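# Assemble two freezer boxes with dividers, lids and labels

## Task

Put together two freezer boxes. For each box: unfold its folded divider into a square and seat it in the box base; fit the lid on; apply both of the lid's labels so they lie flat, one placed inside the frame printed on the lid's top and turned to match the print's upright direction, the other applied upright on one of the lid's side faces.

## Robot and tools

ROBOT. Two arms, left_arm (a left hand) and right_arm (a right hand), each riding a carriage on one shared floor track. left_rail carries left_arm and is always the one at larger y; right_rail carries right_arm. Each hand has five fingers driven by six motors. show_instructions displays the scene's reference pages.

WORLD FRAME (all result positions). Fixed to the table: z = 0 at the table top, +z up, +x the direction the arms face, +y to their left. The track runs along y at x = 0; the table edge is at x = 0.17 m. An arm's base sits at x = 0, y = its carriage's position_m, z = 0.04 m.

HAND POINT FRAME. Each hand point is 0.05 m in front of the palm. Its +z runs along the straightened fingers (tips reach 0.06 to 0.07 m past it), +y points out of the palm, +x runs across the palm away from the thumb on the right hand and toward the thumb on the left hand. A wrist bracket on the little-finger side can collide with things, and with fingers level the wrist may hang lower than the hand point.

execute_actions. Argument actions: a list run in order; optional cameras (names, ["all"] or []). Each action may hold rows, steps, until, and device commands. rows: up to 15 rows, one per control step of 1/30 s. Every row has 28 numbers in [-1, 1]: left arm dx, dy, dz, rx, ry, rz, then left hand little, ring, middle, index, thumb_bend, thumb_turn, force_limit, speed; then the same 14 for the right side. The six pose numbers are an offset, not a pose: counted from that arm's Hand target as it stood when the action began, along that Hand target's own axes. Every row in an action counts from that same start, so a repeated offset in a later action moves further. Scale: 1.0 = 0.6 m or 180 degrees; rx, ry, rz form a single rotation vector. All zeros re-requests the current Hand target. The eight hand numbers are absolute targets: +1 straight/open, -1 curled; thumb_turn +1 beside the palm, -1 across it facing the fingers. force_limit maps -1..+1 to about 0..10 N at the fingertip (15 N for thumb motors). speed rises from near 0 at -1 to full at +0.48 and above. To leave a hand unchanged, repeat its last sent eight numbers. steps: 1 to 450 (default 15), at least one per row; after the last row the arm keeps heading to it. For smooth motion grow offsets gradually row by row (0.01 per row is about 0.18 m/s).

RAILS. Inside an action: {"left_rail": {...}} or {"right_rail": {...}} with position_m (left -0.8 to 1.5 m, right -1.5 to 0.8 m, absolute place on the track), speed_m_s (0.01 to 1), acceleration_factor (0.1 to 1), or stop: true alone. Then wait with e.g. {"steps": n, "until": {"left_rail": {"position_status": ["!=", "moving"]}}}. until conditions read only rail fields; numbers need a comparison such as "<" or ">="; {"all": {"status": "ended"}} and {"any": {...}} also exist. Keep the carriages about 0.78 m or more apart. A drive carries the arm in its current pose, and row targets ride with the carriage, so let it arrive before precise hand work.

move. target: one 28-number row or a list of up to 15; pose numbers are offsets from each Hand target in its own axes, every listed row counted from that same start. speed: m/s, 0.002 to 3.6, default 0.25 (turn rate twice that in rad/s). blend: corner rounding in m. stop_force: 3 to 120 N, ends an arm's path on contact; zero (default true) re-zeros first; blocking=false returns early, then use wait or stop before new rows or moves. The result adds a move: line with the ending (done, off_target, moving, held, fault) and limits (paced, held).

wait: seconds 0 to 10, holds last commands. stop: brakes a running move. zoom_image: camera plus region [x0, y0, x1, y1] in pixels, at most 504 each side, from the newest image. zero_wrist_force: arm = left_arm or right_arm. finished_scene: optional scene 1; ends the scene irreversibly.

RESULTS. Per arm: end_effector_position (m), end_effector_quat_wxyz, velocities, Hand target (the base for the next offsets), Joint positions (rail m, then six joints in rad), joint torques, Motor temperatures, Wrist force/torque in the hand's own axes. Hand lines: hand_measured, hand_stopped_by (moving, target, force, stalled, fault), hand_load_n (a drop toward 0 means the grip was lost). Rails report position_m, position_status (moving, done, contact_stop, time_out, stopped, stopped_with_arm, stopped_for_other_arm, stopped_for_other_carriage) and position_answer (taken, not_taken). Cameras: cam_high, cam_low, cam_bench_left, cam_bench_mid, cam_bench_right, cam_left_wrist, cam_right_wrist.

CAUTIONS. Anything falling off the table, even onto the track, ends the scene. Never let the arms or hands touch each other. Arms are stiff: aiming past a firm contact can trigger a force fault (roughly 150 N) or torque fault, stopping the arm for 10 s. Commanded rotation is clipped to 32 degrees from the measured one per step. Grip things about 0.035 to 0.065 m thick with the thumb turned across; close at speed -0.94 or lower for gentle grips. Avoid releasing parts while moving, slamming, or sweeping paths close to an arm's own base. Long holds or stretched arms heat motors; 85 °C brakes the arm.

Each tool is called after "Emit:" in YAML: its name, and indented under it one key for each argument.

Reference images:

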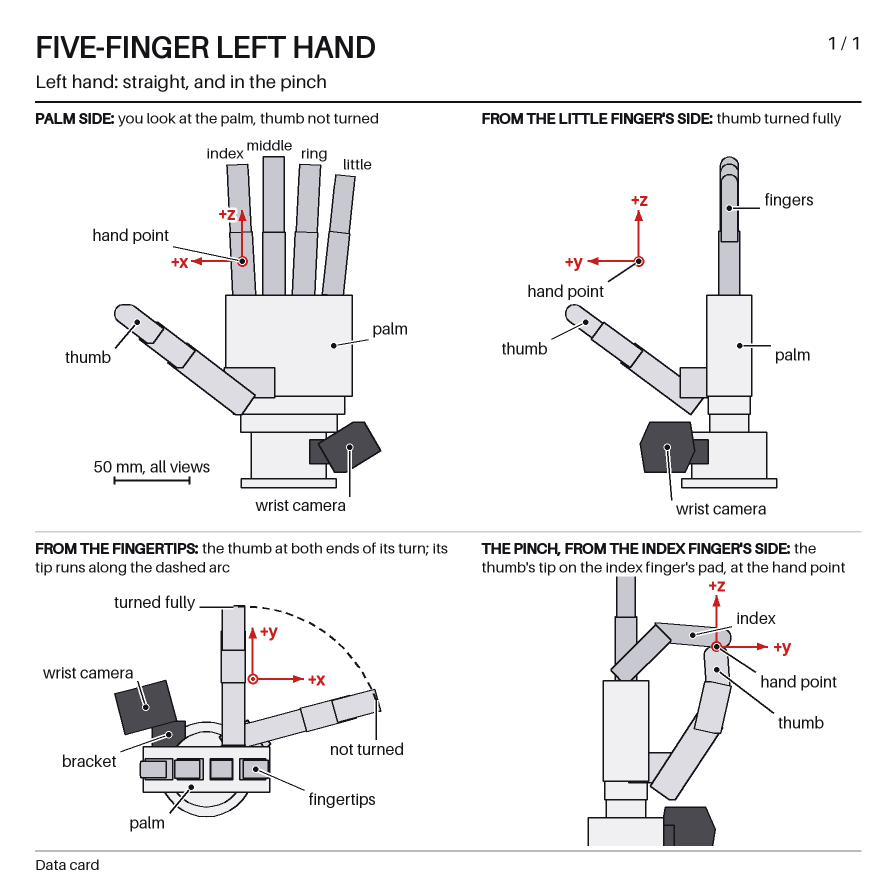

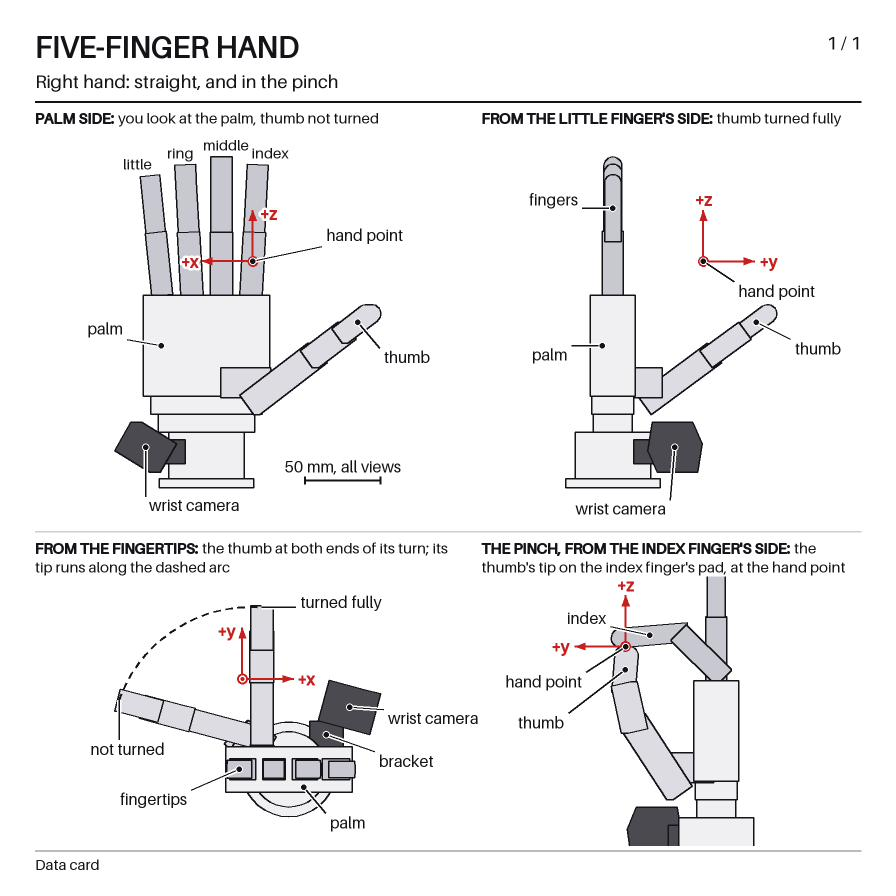

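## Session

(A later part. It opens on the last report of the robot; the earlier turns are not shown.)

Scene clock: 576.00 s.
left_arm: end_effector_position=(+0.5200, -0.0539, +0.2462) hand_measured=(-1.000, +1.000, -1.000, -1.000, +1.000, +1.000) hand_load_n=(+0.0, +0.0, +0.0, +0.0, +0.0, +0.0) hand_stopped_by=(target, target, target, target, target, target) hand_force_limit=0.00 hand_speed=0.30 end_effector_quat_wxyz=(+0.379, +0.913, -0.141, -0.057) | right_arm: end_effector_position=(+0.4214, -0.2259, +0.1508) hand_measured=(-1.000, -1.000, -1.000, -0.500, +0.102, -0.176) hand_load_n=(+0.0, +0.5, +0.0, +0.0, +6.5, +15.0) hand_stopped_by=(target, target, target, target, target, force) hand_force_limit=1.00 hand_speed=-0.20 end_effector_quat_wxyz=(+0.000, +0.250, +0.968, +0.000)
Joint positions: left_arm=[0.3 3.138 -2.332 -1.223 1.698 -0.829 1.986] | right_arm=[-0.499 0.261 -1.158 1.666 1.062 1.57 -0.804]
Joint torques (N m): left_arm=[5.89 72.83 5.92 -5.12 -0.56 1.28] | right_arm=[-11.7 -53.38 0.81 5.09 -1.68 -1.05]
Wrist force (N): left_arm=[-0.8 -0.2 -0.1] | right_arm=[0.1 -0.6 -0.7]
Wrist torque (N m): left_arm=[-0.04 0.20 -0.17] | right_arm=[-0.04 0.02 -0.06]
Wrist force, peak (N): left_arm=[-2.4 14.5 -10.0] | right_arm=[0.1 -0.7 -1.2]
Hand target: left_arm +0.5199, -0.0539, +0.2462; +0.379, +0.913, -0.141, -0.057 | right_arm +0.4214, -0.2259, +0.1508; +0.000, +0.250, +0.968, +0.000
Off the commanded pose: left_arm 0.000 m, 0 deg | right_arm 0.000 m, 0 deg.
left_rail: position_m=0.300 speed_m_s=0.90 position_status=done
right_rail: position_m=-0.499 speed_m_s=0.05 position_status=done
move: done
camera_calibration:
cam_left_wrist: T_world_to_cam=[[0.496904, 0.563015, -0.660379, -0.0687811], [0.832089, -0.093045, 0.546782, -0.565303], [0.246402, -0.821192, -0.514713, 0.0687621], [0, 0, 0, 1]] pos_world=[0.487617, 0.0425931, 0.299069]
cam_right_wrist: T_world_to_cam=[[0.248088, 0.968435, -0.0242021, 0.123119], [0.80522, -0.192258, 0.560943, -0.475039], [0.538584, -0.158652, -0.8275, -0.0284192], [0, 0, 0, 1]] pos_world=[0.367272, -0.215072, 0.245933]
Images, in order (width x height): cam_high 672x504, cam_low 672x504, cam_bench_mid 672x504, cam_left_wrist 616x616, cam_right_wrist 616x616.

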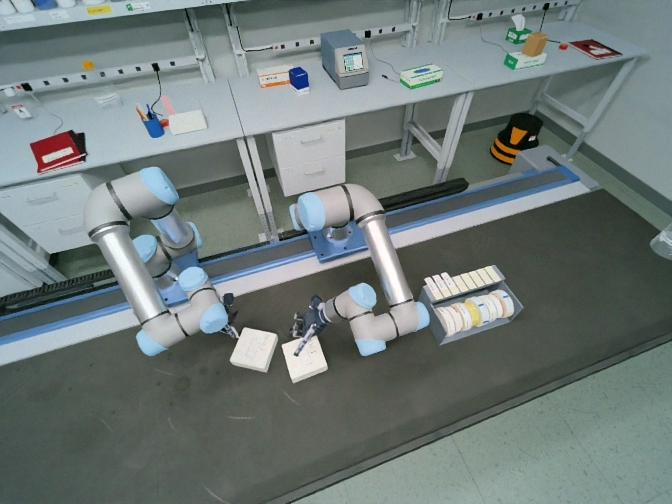

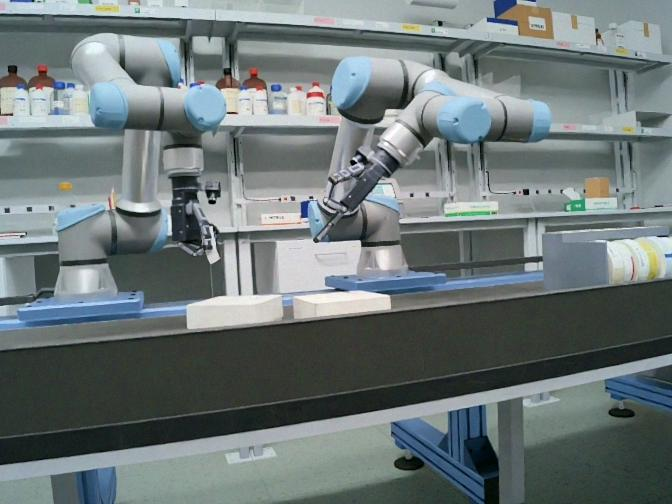

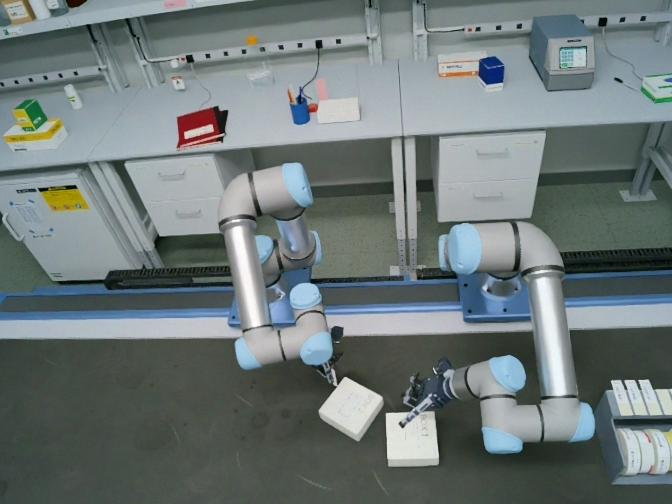

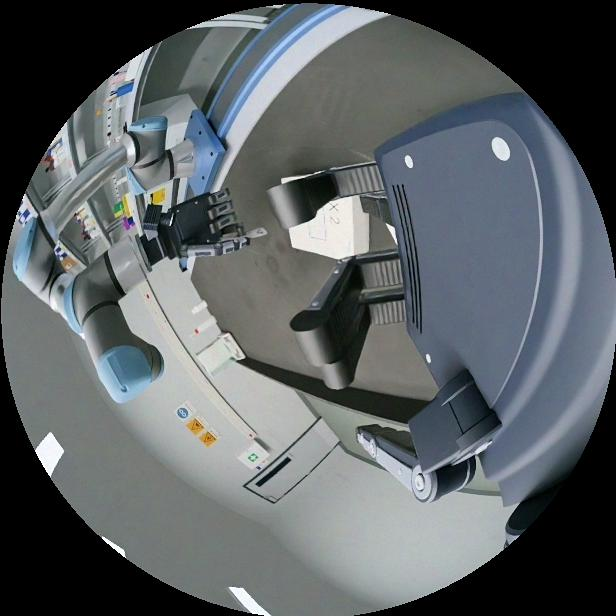

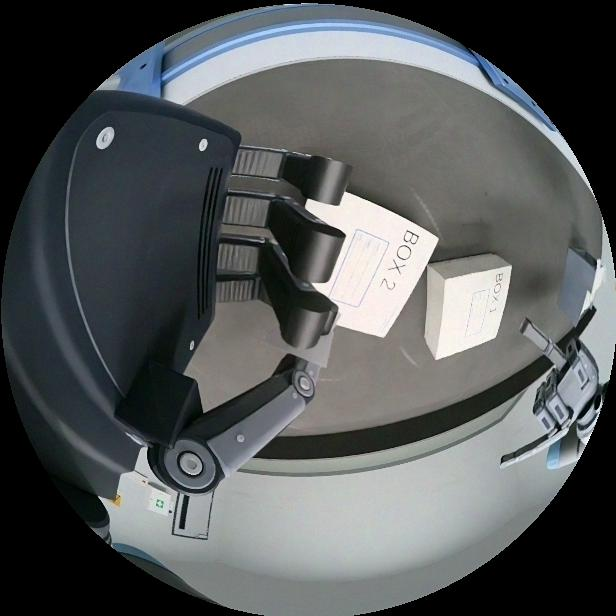

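Emit:
move:
  target: [0,0,0,0,0,0,-1,1,-1,-1,1,1,0,0.3,0.038,0.057,0.0513,0.036,0.289,-0.198,-1,-1,-1,-0.5,0.1,-0.5,1.0,-0.2]
  speed: 0.3
  cameras: ["cam_low", "cam_right_wrist", "cam_left_wrist", "cam_bench_mid", "cam_high"]

Emit:
zoom_image:
  camera: "cam_low"
  region: [180, 220, 290, 330]

Emit:
zoom_image:
  camera: "cam_right_wrist"
  region: [220, 160, 440, 380]

Emit:
zoom_image:
  camera: "cam_bench_mid"
  region: [290, 360, 430, 460]

Emit:
zoom_image:
  camera: "cam_left_wrist"
  region: [180, 160, 400, 300]

Scene clock: 587.83 s.
left_arm: end_effector_position=(+0.5199, -0.0539, +0.2462) hand_measured=(-1.000, +1.000, -1.000, -1.000, +1.000, +1.000) hand_load_n=(+0.0, +0.0, +0.0, +0.0, +0.0, +0.0) hand_stopped_by=(target, target, target, target, target, target) hand_force_limit=0.00 hand_speed=0.30 end_effector_quat_wxyz=(+0.379, +0.913, -0.141, -0.057) | right_arm: end_effector_position=(+0.4180, -0.1849, +0.1200) hand_measured=(-1.000, -1.000, -1.000, -0.500, +0.102, -0.176) hand_load_n=(+0.0, +0.0, +0.0, +0.5, +6.0, +15.0) hand_stopped_by=(target, target, target, target, target, force) hand_force_limit=1.00 hand_speed=-0.20 end_effector_quat_wxyz=(-0.430, -0.073, +0.898, +0.056)
Joint positions: left_arm=[0.3 3.138 -2.332 -1.223 1.698 -0.829 1.986] | right_arm=[-0.499 0.173 -0.544 1.109 1.892 1.398 -1.642]
Joint torques (N m): left_arm=[5.43 73.77 4.69 -5.22 -0.52 1.31] | right_arm=[13.57 -33.58 -33.78 5.46 1.92 -1.47]
Wrist force (N): left_arm=[-0.8 -0.1 -0.1] | right_arm=[1.9 -0.1 -0.2]
Wrist torque (N m): left_arm=[-0.04 0.20 -0.17] | right_arm=[-0.05 -0.06 0.05]
Wrist force, peak (N): left_arm=[-1.1 -0.2 -0.2] | right_arm=[2.2 0.0 -0.1]
Hand target: left_arm +0.5199, -0.0539, +0.2462; +0.379, +0.913, -0.141, -0.057 | right_arm +0.4180, -0.1849, +0.1200; -0.430, -0.073, +0.898, +0.056
Off the commanded pose: left_arm 0.000 m, 0 deg | right_arm 0.000 m, 0 deg.
left_rail: position_m=0.300 speed_m_s=0.90 position_status=done
right_rail: position_m=-0.499 speed_m_s=0.05 position_status=done
move: done
camera_calibration:
cam_left_wrist: T_world_to_cam=[[0.496904, 0.563015, -0.660379, -0.0687151], [0.832089, -0.093045, 0.546782, -0.565358], [0.246402, -0.821192, -0.514713, 0.0688136], [0, 0, 0, 1]] pos_world=[0.487617, 0.0425931, 0.299169]
cam_right_wrist: T_world_to_cam=[[-0.256028, 0.906446, 0.335865, 0.239581], [0.912887, 0.340997, -0.224408, -0.299318], [-0.317943, 0.249152, -0.914787, 0.398415], [0, 0, 0, 1]] pos_world=[0.461256, -0.214366, 0.216829]
Images, in order (width x height): cam_high 672x504, cam_low 672x504, cam_bench_mid 672x504, cam_left_wrist 616x616, cam_right_wrist 616x616.

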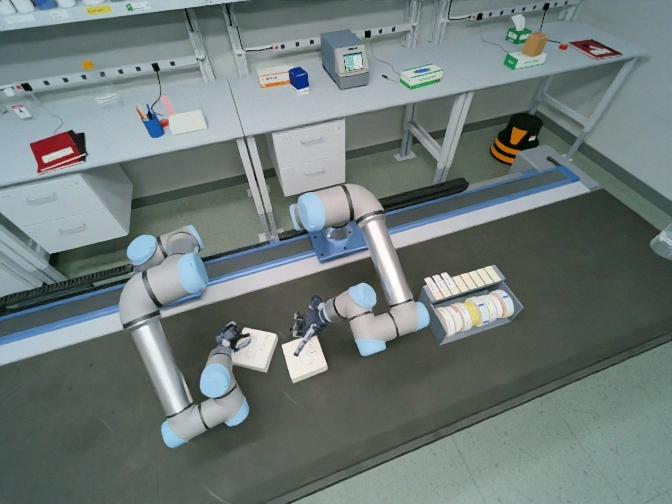

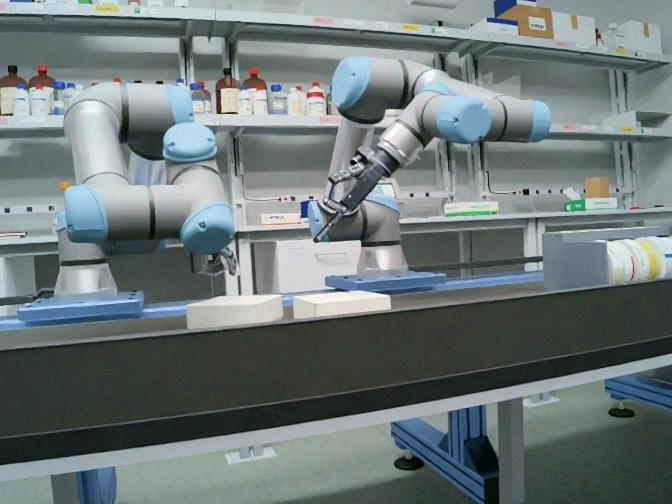

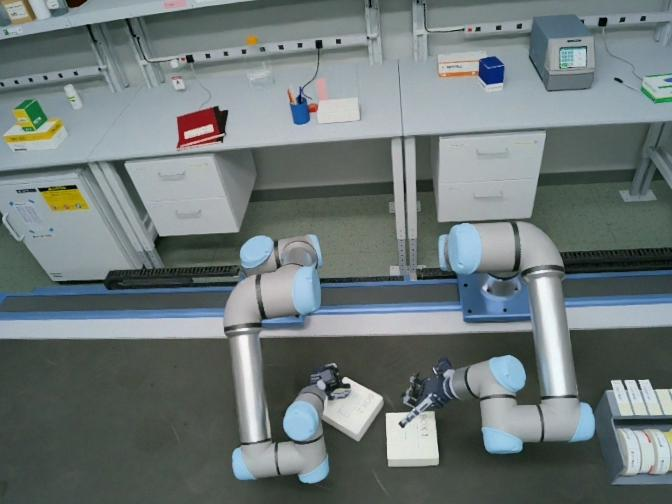

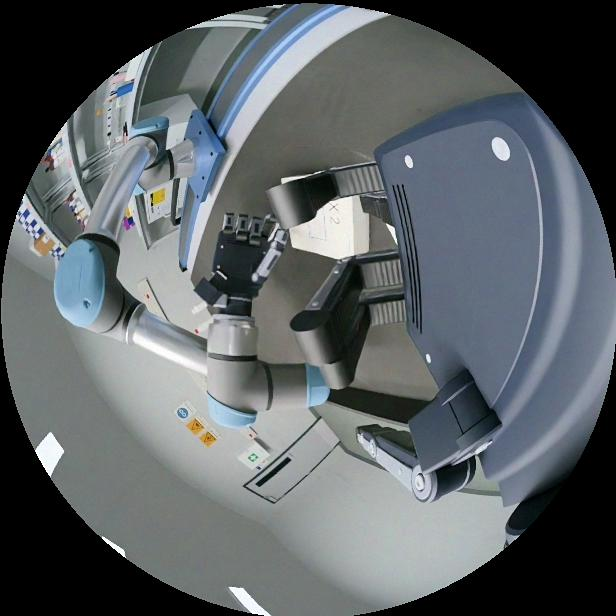

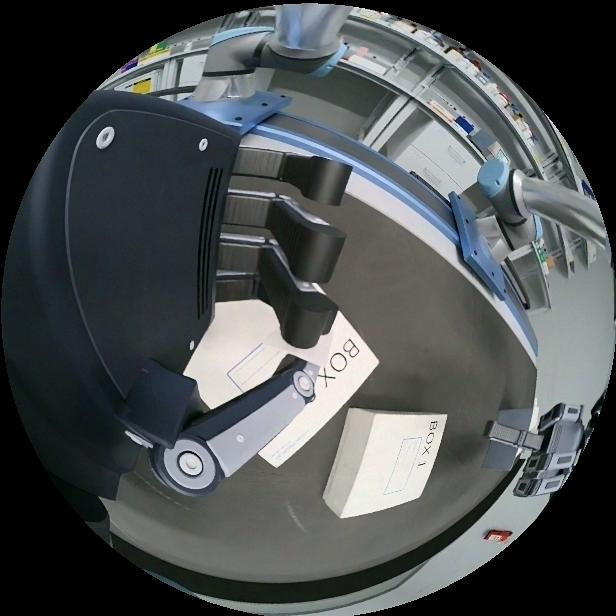

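Scaled by 4.582 from the camera's 672x504 image, which has a finer 960x720 frame.

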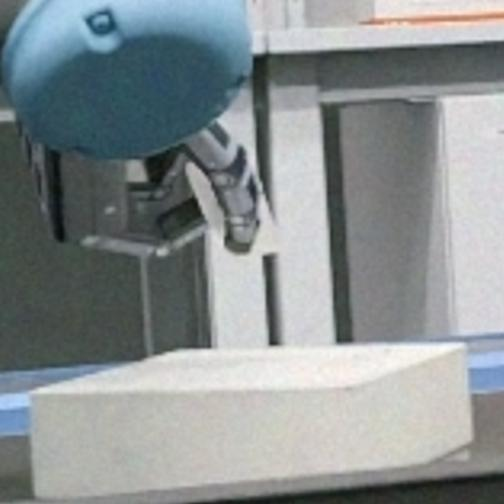

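Scaled by 2.291 from the camera's 616x616 image, which has a finer 880x880 frame.

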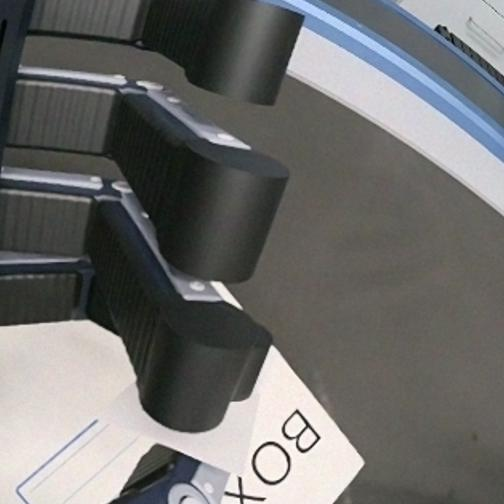

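Scaled by 3.600 from the camera's 672x504 image, which has a finer 960x720 frame.

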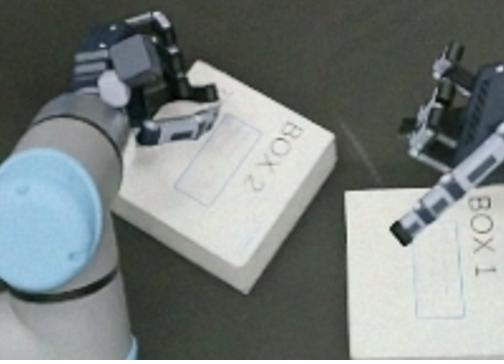

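Scaled by 2.291 from the camera's 616x616 image, which has a finer 880x880 frame.

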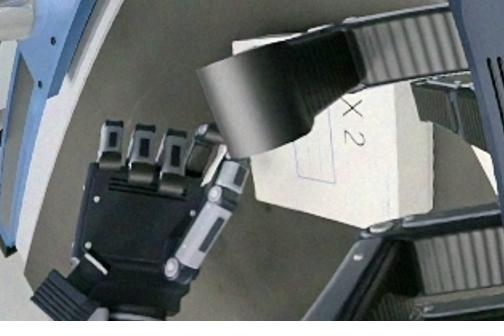

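Emit:
execute_actions:
  actions: []
  cameras: ["cam_bench_mid", "cam_low", "cam_right_wrist", "cam_left_wrist", "cam_bench_right"]

Scene clock: 589.23 s.
left_arm: end_effector_position=(+0.5199, -0.0539, +0.2462) hand_measured=(-1.000, +1.000, -1.000, -1.000, +1.000, +1.000) hand_load_n=(+0.0, +0.0, +0.0, +0.0, +0.0, +0.0) hand_stopped_by=(target, target, target, target, target, target) hand_force_limit=0.00 hand_speed=0.30 end_effector_quat_wxyz=(+0.379, +0.913, -0.141, -0.057) | right_arm: end_effector_position=(+0.4180, -0.1849, +0.1200) hand_measured=(-1.000, -1.000, -1.000, -0.500, +0.102, -0.176) hand_load_n=(+0.0, +0.0, +0.0, +0.0, +6.5, +15.0) hand_stopped_by=(target, target, target, target, target, force) hand_force_limit=1.00 hand_speed=-0.20 end_effector_quat_wxyz=(-0.430, -0.073, +0.898, +0.056)
Joint positions: left_arm=[0.3 3.138 -2.332 -1.223 1.698 -0.829 1.986] | right_arm=[-0.499 0.173 -0.544 1.109 1.892 1.398 -1.642]
Joint velocities: within noise
Joint torques (N m): left_arm=[5.41 71.93 4.42 -5.09 -0.6 1.23] | right_arm=[12.01 -36.56 -33.85 5.87 1.81 -1.33]
Motor temperatures (°C): left_arm=[20 24 21 25 30 23] | right_arm=[22 22 25 27 31 26]
Wrist force (N): left_arm=[-1.0 -0.3 -0.1] | right_arm=[2.1 -0.2 -0.4]
Wrist torque (N m): left_arm=[-0.06 0.22 -0.18] | right_arm=[-0.04 -0.08 0.05]
Wrist force, peak (N): left_arm=[-1.1 -0.3 -0.1] | right_arm=[2.4 -0.3 -0.3]
Hand target: left_arm +0.5199, -0.0539, +0.2462; +0.379, +0.913, -0.141, -0.057 | right_arm +0.4180, -0.1849, +0.1200; -0.430, -0.073, +0.898, +0.056
Off the commanded pose: left_arm 0.000 m, 0 deg | right_arm 0.000 m, 0 deg.
left_rail: position_m=0.300 speed_m_s=0.90 position_status=done
right_rail: position_m=-0.499 speed_m_s=0.05 position_status=done
camera_calibration:
cam_left_wrist: T_world_to_cam=[[0.496904, 0.563015, -0.660379, -0.0687151], [0.832089, -0.093045, 0.546782, -0.565358], [0.246402, -0.821192, -0.514713, 0.0688136], [0, 0, 0, 1]] pos_world=[0.487617, 0.0425931, 0.299169]
cam_right_wrist: T_world_to_cam=[[-0.256091, 0.9064, 0.33594, 0.239609], [0.912827, 0.341107, -0.224482, -0.299342], [-0.318062, 0.249167, -0.914742, 0.398495], [0, 0, 0, 1]] pos_world=[0.461356, -0.214366, 0.216829]
Images, in order (width x height): cam_low 672x504, cam_bench_mid 672x504, cam_bench_right 672x504, cam_left_wrist 616x616, cam_right_wrist 616x616.

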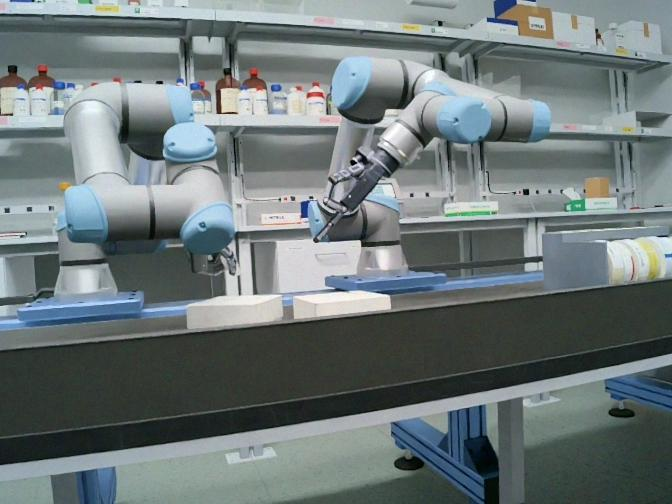

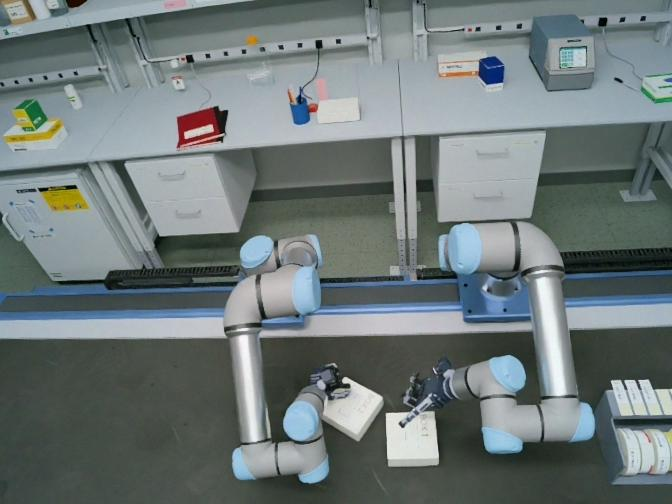

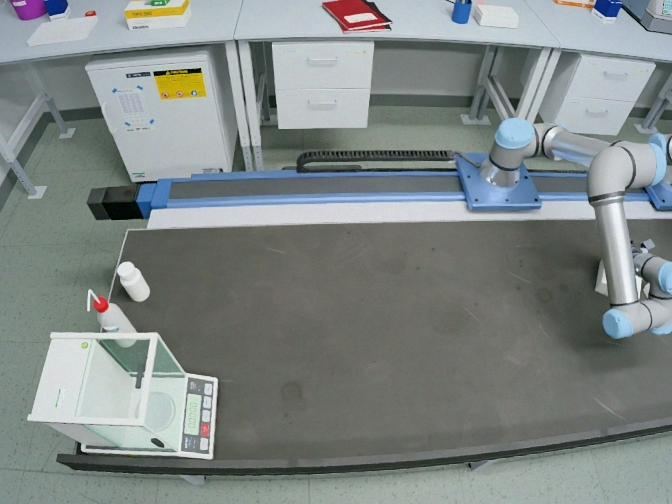

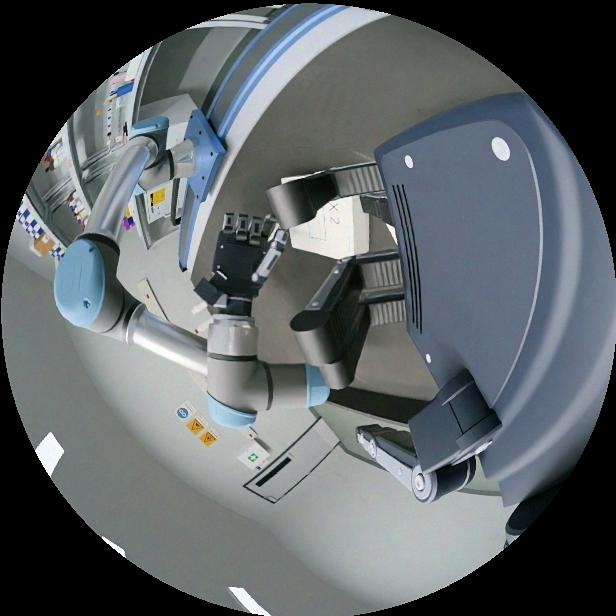

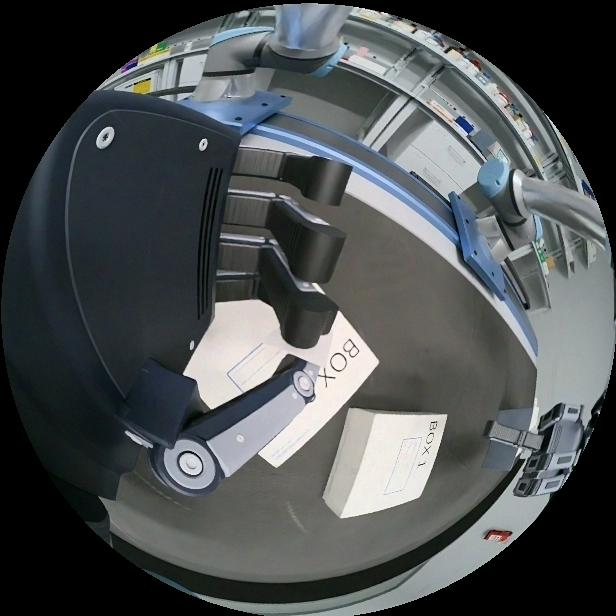

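Emit:
zoom_image:
  camera: "cam_right_wrist"
  region: [180, 270, 400, 490]

Emit:
zoom_image:
  camera: "cam_low"
  region: [170, 220, 300, 350]

Emit:
zoom_image:
  camera: "cam_bench_mid"
  region: [270, 330, 450, 470]

Emit:
zoom_image:
  camera: "cam_left_wrist"
  region: [180, 140, 420, 380]

Scaled by 2.291 from the camera's 616x616 image, which has a finer 880x880 frame.

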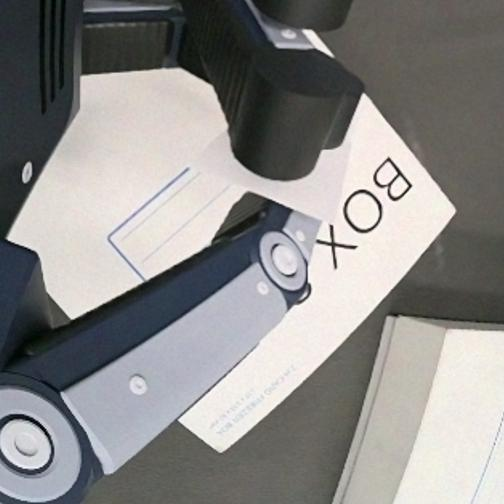

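Scaled by 3.877 from the camera's 672x504 image, which has a finer 960x720 frame.

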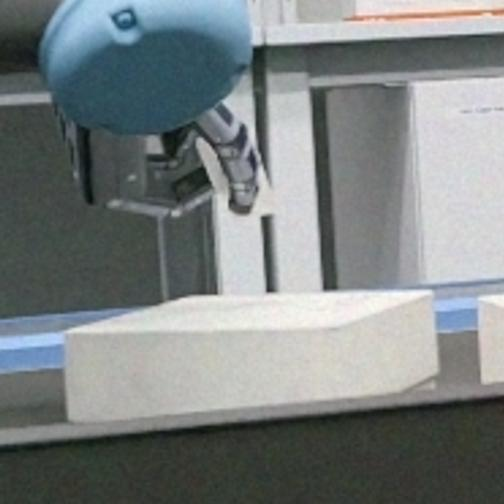

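Scaled by 2.800 from the camera's 672x504 image, which has a finer 960x720 frame.

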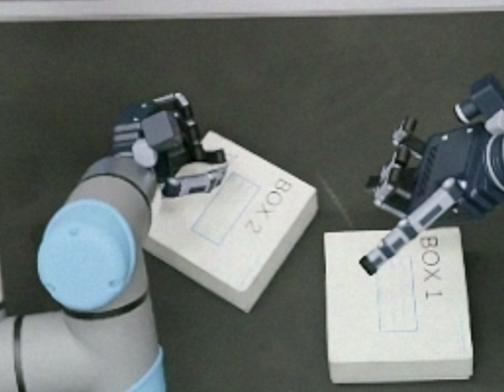

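Scaled by 2.100 from the camera's 616x616 image, which has a finer 880x880 frame.

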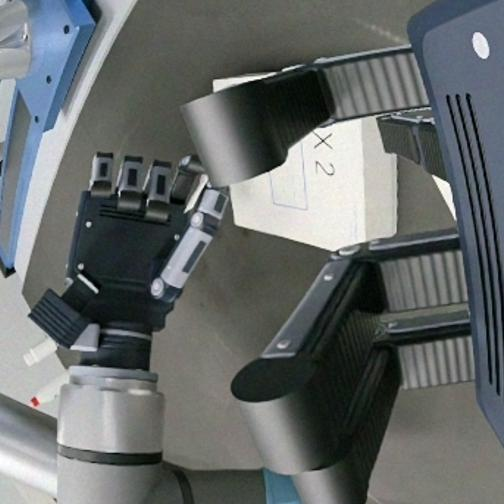

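Emit:
zoom_image:
  camera: "cam_right_wrist"
  region: [250, 310, 350, 410]

Emit:
zoom_image:
  camera: "cam_low"
  region: [200, 240, 250, 290]

Emit:
zoom_image:
  camera: "cam_bench_mid"
  region: [300, 350, 370, 410]

Emit:
zoom_image:
  camera: "cam_left_wrist"
  region: [240, 200, 320, 280]

Scaled by 5.040 from the camera's 616x616 image, which has a finer 880x880 frame.

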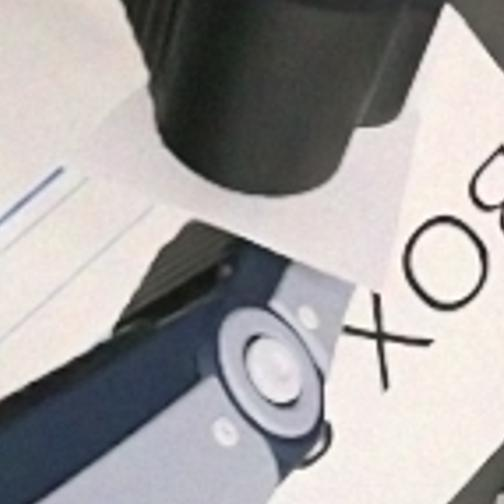

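Scaled by 10.080 from the camera's 672x504 image, which has a finer 960x720 frame.

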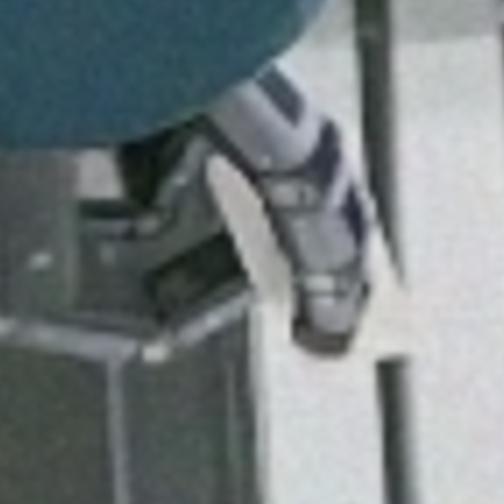

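Scaled by 7.200 from the camera's 672x504 image, which has a finer 960x720 frame.

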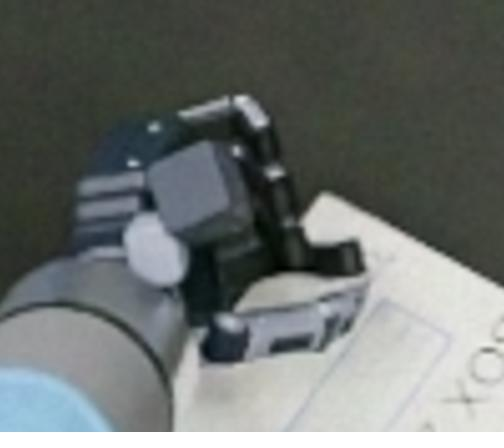

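Scaled by 6.300 from the camera's 616x616 image, which has a finer 880x880 frame.

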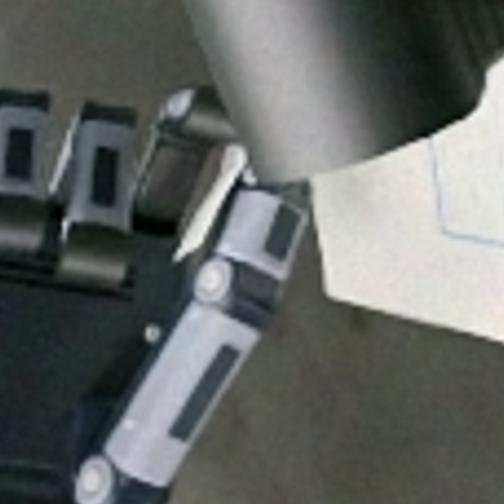

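Emit:
zoom_image:
  camera: "cam_left_wrist"
  region: [255, 210, 295, 250]

Emit:
zoom_image:
  camera: "cam_bench_mid"
  region: [322, 375, 362, 415]

Emit:
zoom_image:
  camera: "cam_low"
  region: [212, 248, 248, 284]

Scaled by 12.600 from the camera's 616x616 image, which has a finer 880x880 frame.

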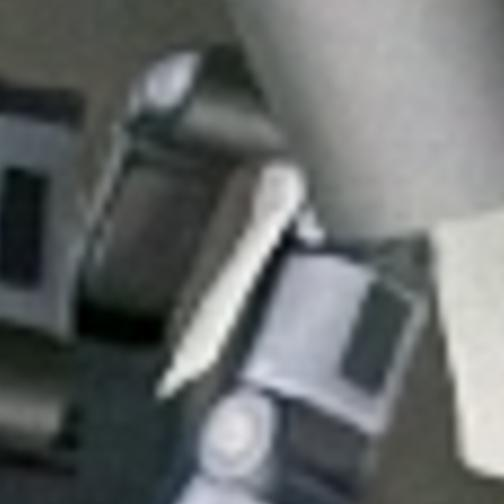

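Scaled by 12.600 from the camera's 672x504 image, which has a finer 960x720 frame.

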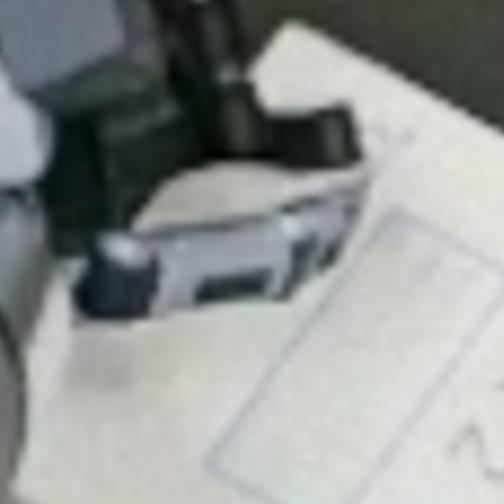

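Scaled by 14.000 from the camera's 672x504 image, which has a finer 960x720 frame.

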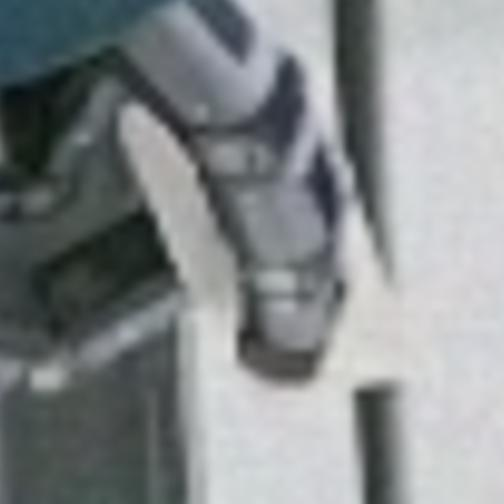

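Emit:
zoom_image:
  camera: "cam_right_wrist"
  region: [300, 315, 350, 365]

Emit:
zoom_image:
  camera: "cam_right_wrist"
  region: [255, 315, 305, 365]

Scaled by 10.080 from the camera's 616x616 image, which has a finer 880x880 frame.

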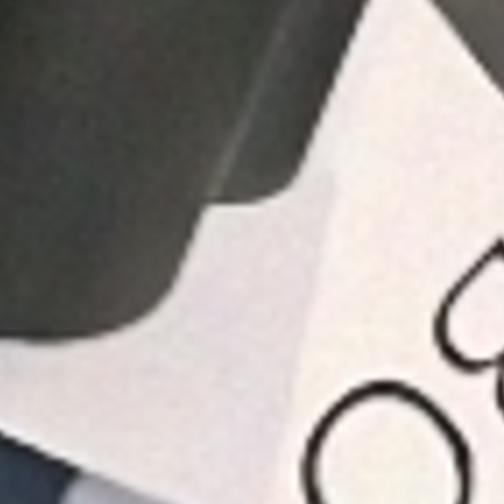

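Scaled by 10.080 from the camera's 616x616 image, which has a finer 880x880 frame.

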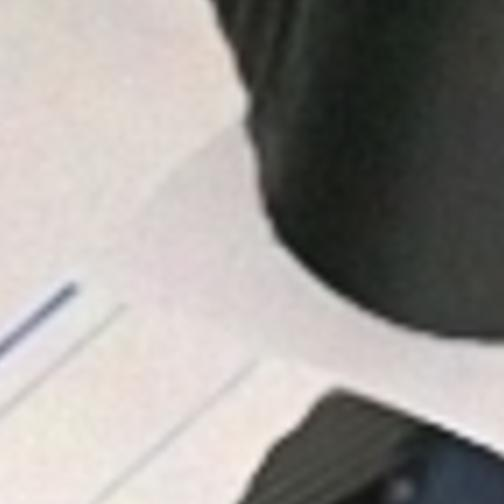

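Emit:
move:
  target: [0,0,0,0,0,0,-1,1,-1,-1,1,1,0,0.3, -0.0378,0.002,0.0078,-0.0565,0.1003,0.1281,-1,-1,-1,-0.5,0.1,-0.5,1.0,-0.2]
  speed: 0.22
  cameras: ["cam_right_wrist", "cam_bench_mid", "cam_low", "cam_left_wrist"]

Scene clock: 606.60 s.
left_arm: end_effector_position=(+0.5199, -0.0539, +0.2462) hand_measured=(-1.000, +1.000, -1.000, -1.000, +1.000, +1.000) hand_load_n=(+0.0, +0.0, +0.0, +0.0, +0.0, +0.0) hand_stopped_by=(target, target, target, target, target, target) hand_force_limit=0.00 hand_speed=0.30 end_effector_quat_wxyz=(+0.379, +0.913, -0.141, -0.057) | right_arm: end_effector_position=(+0.4283, -0.1795, +0.1000) hand_measured=(-1.000, -1.000, -1.000, -0.500, +0.102, -0.176) hand_load_n=(+0.0, +0.0, +0.0, +0.0, +6.0, +15.0) hand_stopped_by=(target, target, target, target, target, force) hand_force_limit=1.00 hand_speed=-0.20 end_effector_quat_wxyz=(-0.572, +0.137, +0.808, +0.036)
Joint positions: left_arm=[0.3 3.138 -2.332 -1.223 1.698 -0.829 1.986] | right_arm=[-0.499 0.125 -0.424 1.114 2.08 1.238 -1.339]
Joint torques (N m): left_arm=[6.55 73.26 3.87 -5.35 -0.36 1.31] | right_arm=[-11.72 -35.98 1.67 5.17 -2.42 1.13]
Wrist force (N): left_arm=[-0.9 -0.1 -0.1] | right_arm=[2.1 -0.6 -0.1]
Wrist torque (N m): left_arm=[-0.02 0.20 -0.17] | right_arm=[-0.05 -0.06 0.00]
Wrist force, peak (N): left_arm=[-1.2 -0.4 -0.1] | right_arm=[2.6 -0.6 0.0]
Hand target: left_arm +0.5199, -0.0539, +0.2462; +0.379, +0.913, -0.141, -0.057 | right_arm +0.4283, -0.1795, +0.1000; -0.572, +0.137, +0.808, +0.036
Off the commanded pose: left_arm 0.000 m, 0 deg | right_arm 0.000 m, 0 deg.
left_rail: position_m=0.300 speed_m_s=0.90 position_status=done
right_rail: position_m=-0.499 speed_m_s=0.05 position_status=done
move: done
camera_calibration:
cam_left_wrist: T_world_to_cam=[[0.496904, 0.563015, -0.660379, -0.0687151], [0.832089, -0.093045, 0.546782, -0.565358], [0.246402, -0.821192, -0.514713, 0.0688136], [0, 0, 0, 1]] pos_world=[0.487617, 0.0425931, 0.299169]
cam_right_wrist: T_world_to_cam=[[0.153058, 0.9794, 0.131719, 0.102292], [0.816506, -0.0502499, -0.575147, -0.309023], [-0.556679, 0.19558, -0.807376, 0.463839], [0, 0, 0, 1]] pos_world=[0.494872, -0.20643, 0.183285]
Images, in order (width x height): cam_low 672x504, cam_bench_mid 672x504, cam_left_wrist 616x616, cam_right_wrist 616x616.

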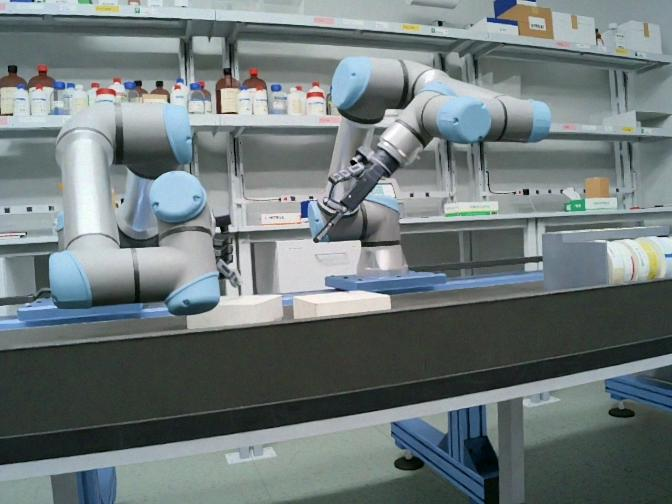

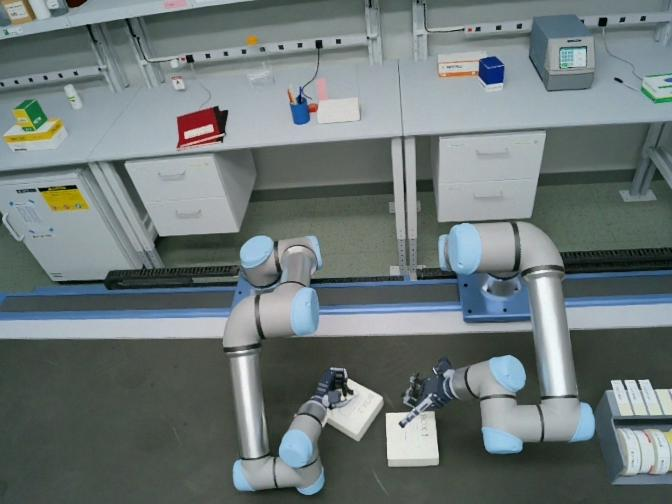

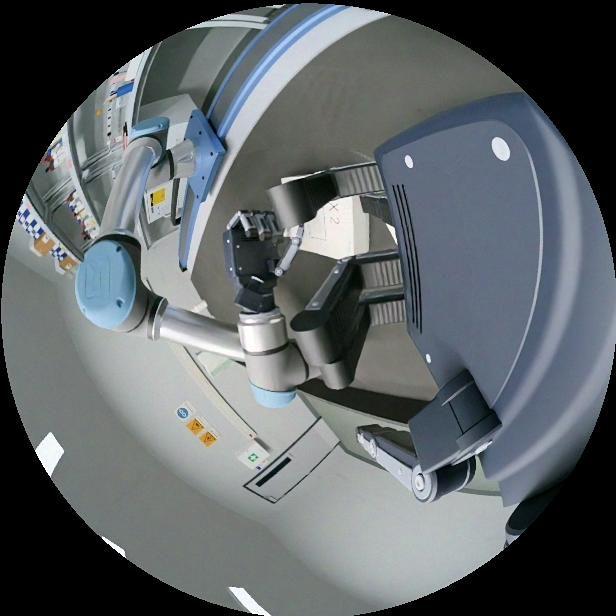

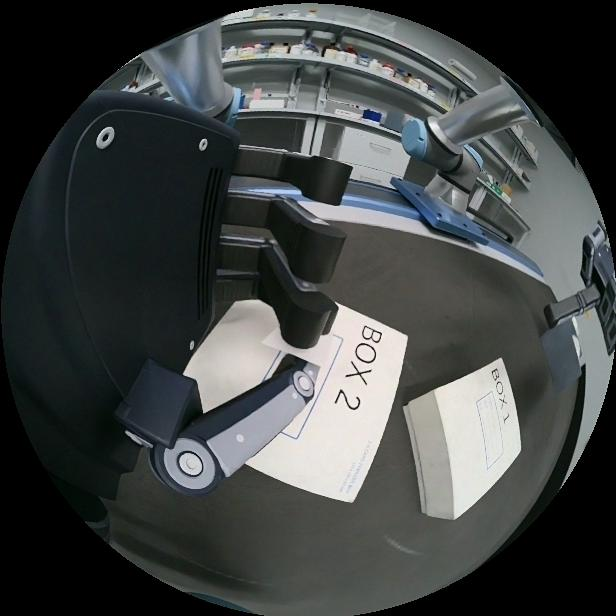

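Emit:
zoom_image:
  camera: "cam_right_wrist"
  region: [250, 310, 390, 450]

Emit:
zoom_image:
  camera: "cam_right_wrist"
  region: [300, 315, 360, 375]

Emit:
zoom_image:
  camera: "cam_left_wrist"
  region: [260, 190, 370, 300]

Emit:
zoom_image:
  camera: "cam_bench_mid"
  region: [310, 360, 380, 430]

Emit:
zoom_image:
  camera: "cam_low"
  region: [190, 230, 290, 330]

Scaled by 3.600 from the camera's 616x616 image, which has a finer 880x880 frame.

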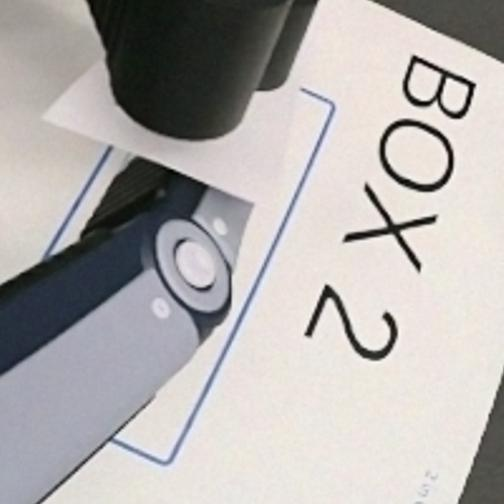

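Scaled by 8.400 from the camera's 616x616 image, which has a finer 880x880 frame.

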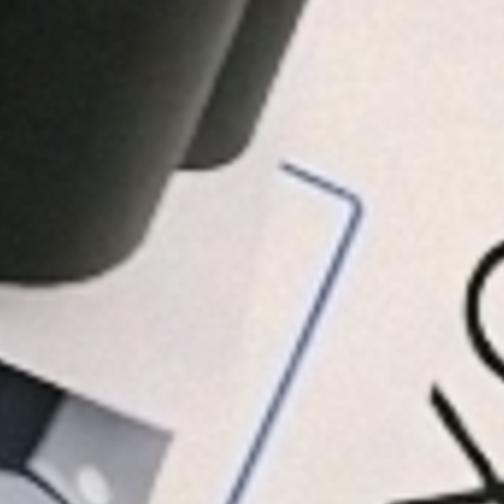

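Scaled by 4.582 from the camera's 616x616 image, which has a finer 880x880 frame.

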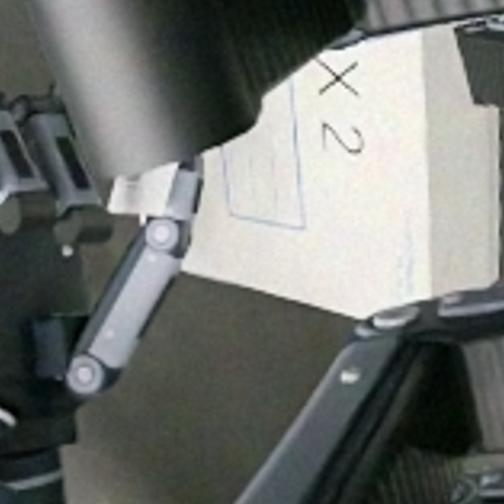

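Scaled by 7.200 from the camera's 672x504 image, which has a finer 960x720 frame.

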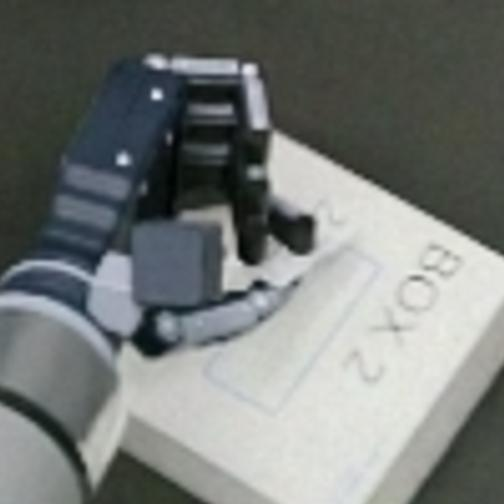

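Scaled by 5.040 from the camera's 672x504 image, which has a finer 960x720 frame.

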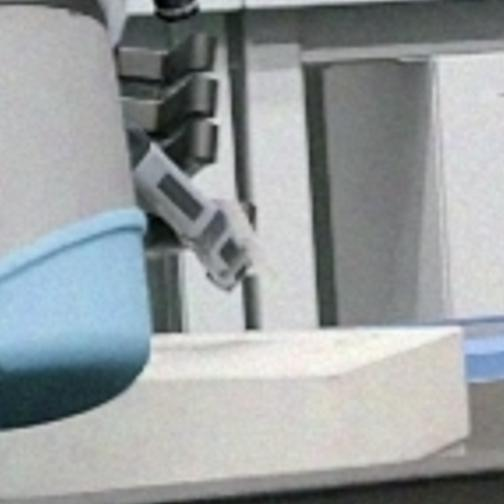

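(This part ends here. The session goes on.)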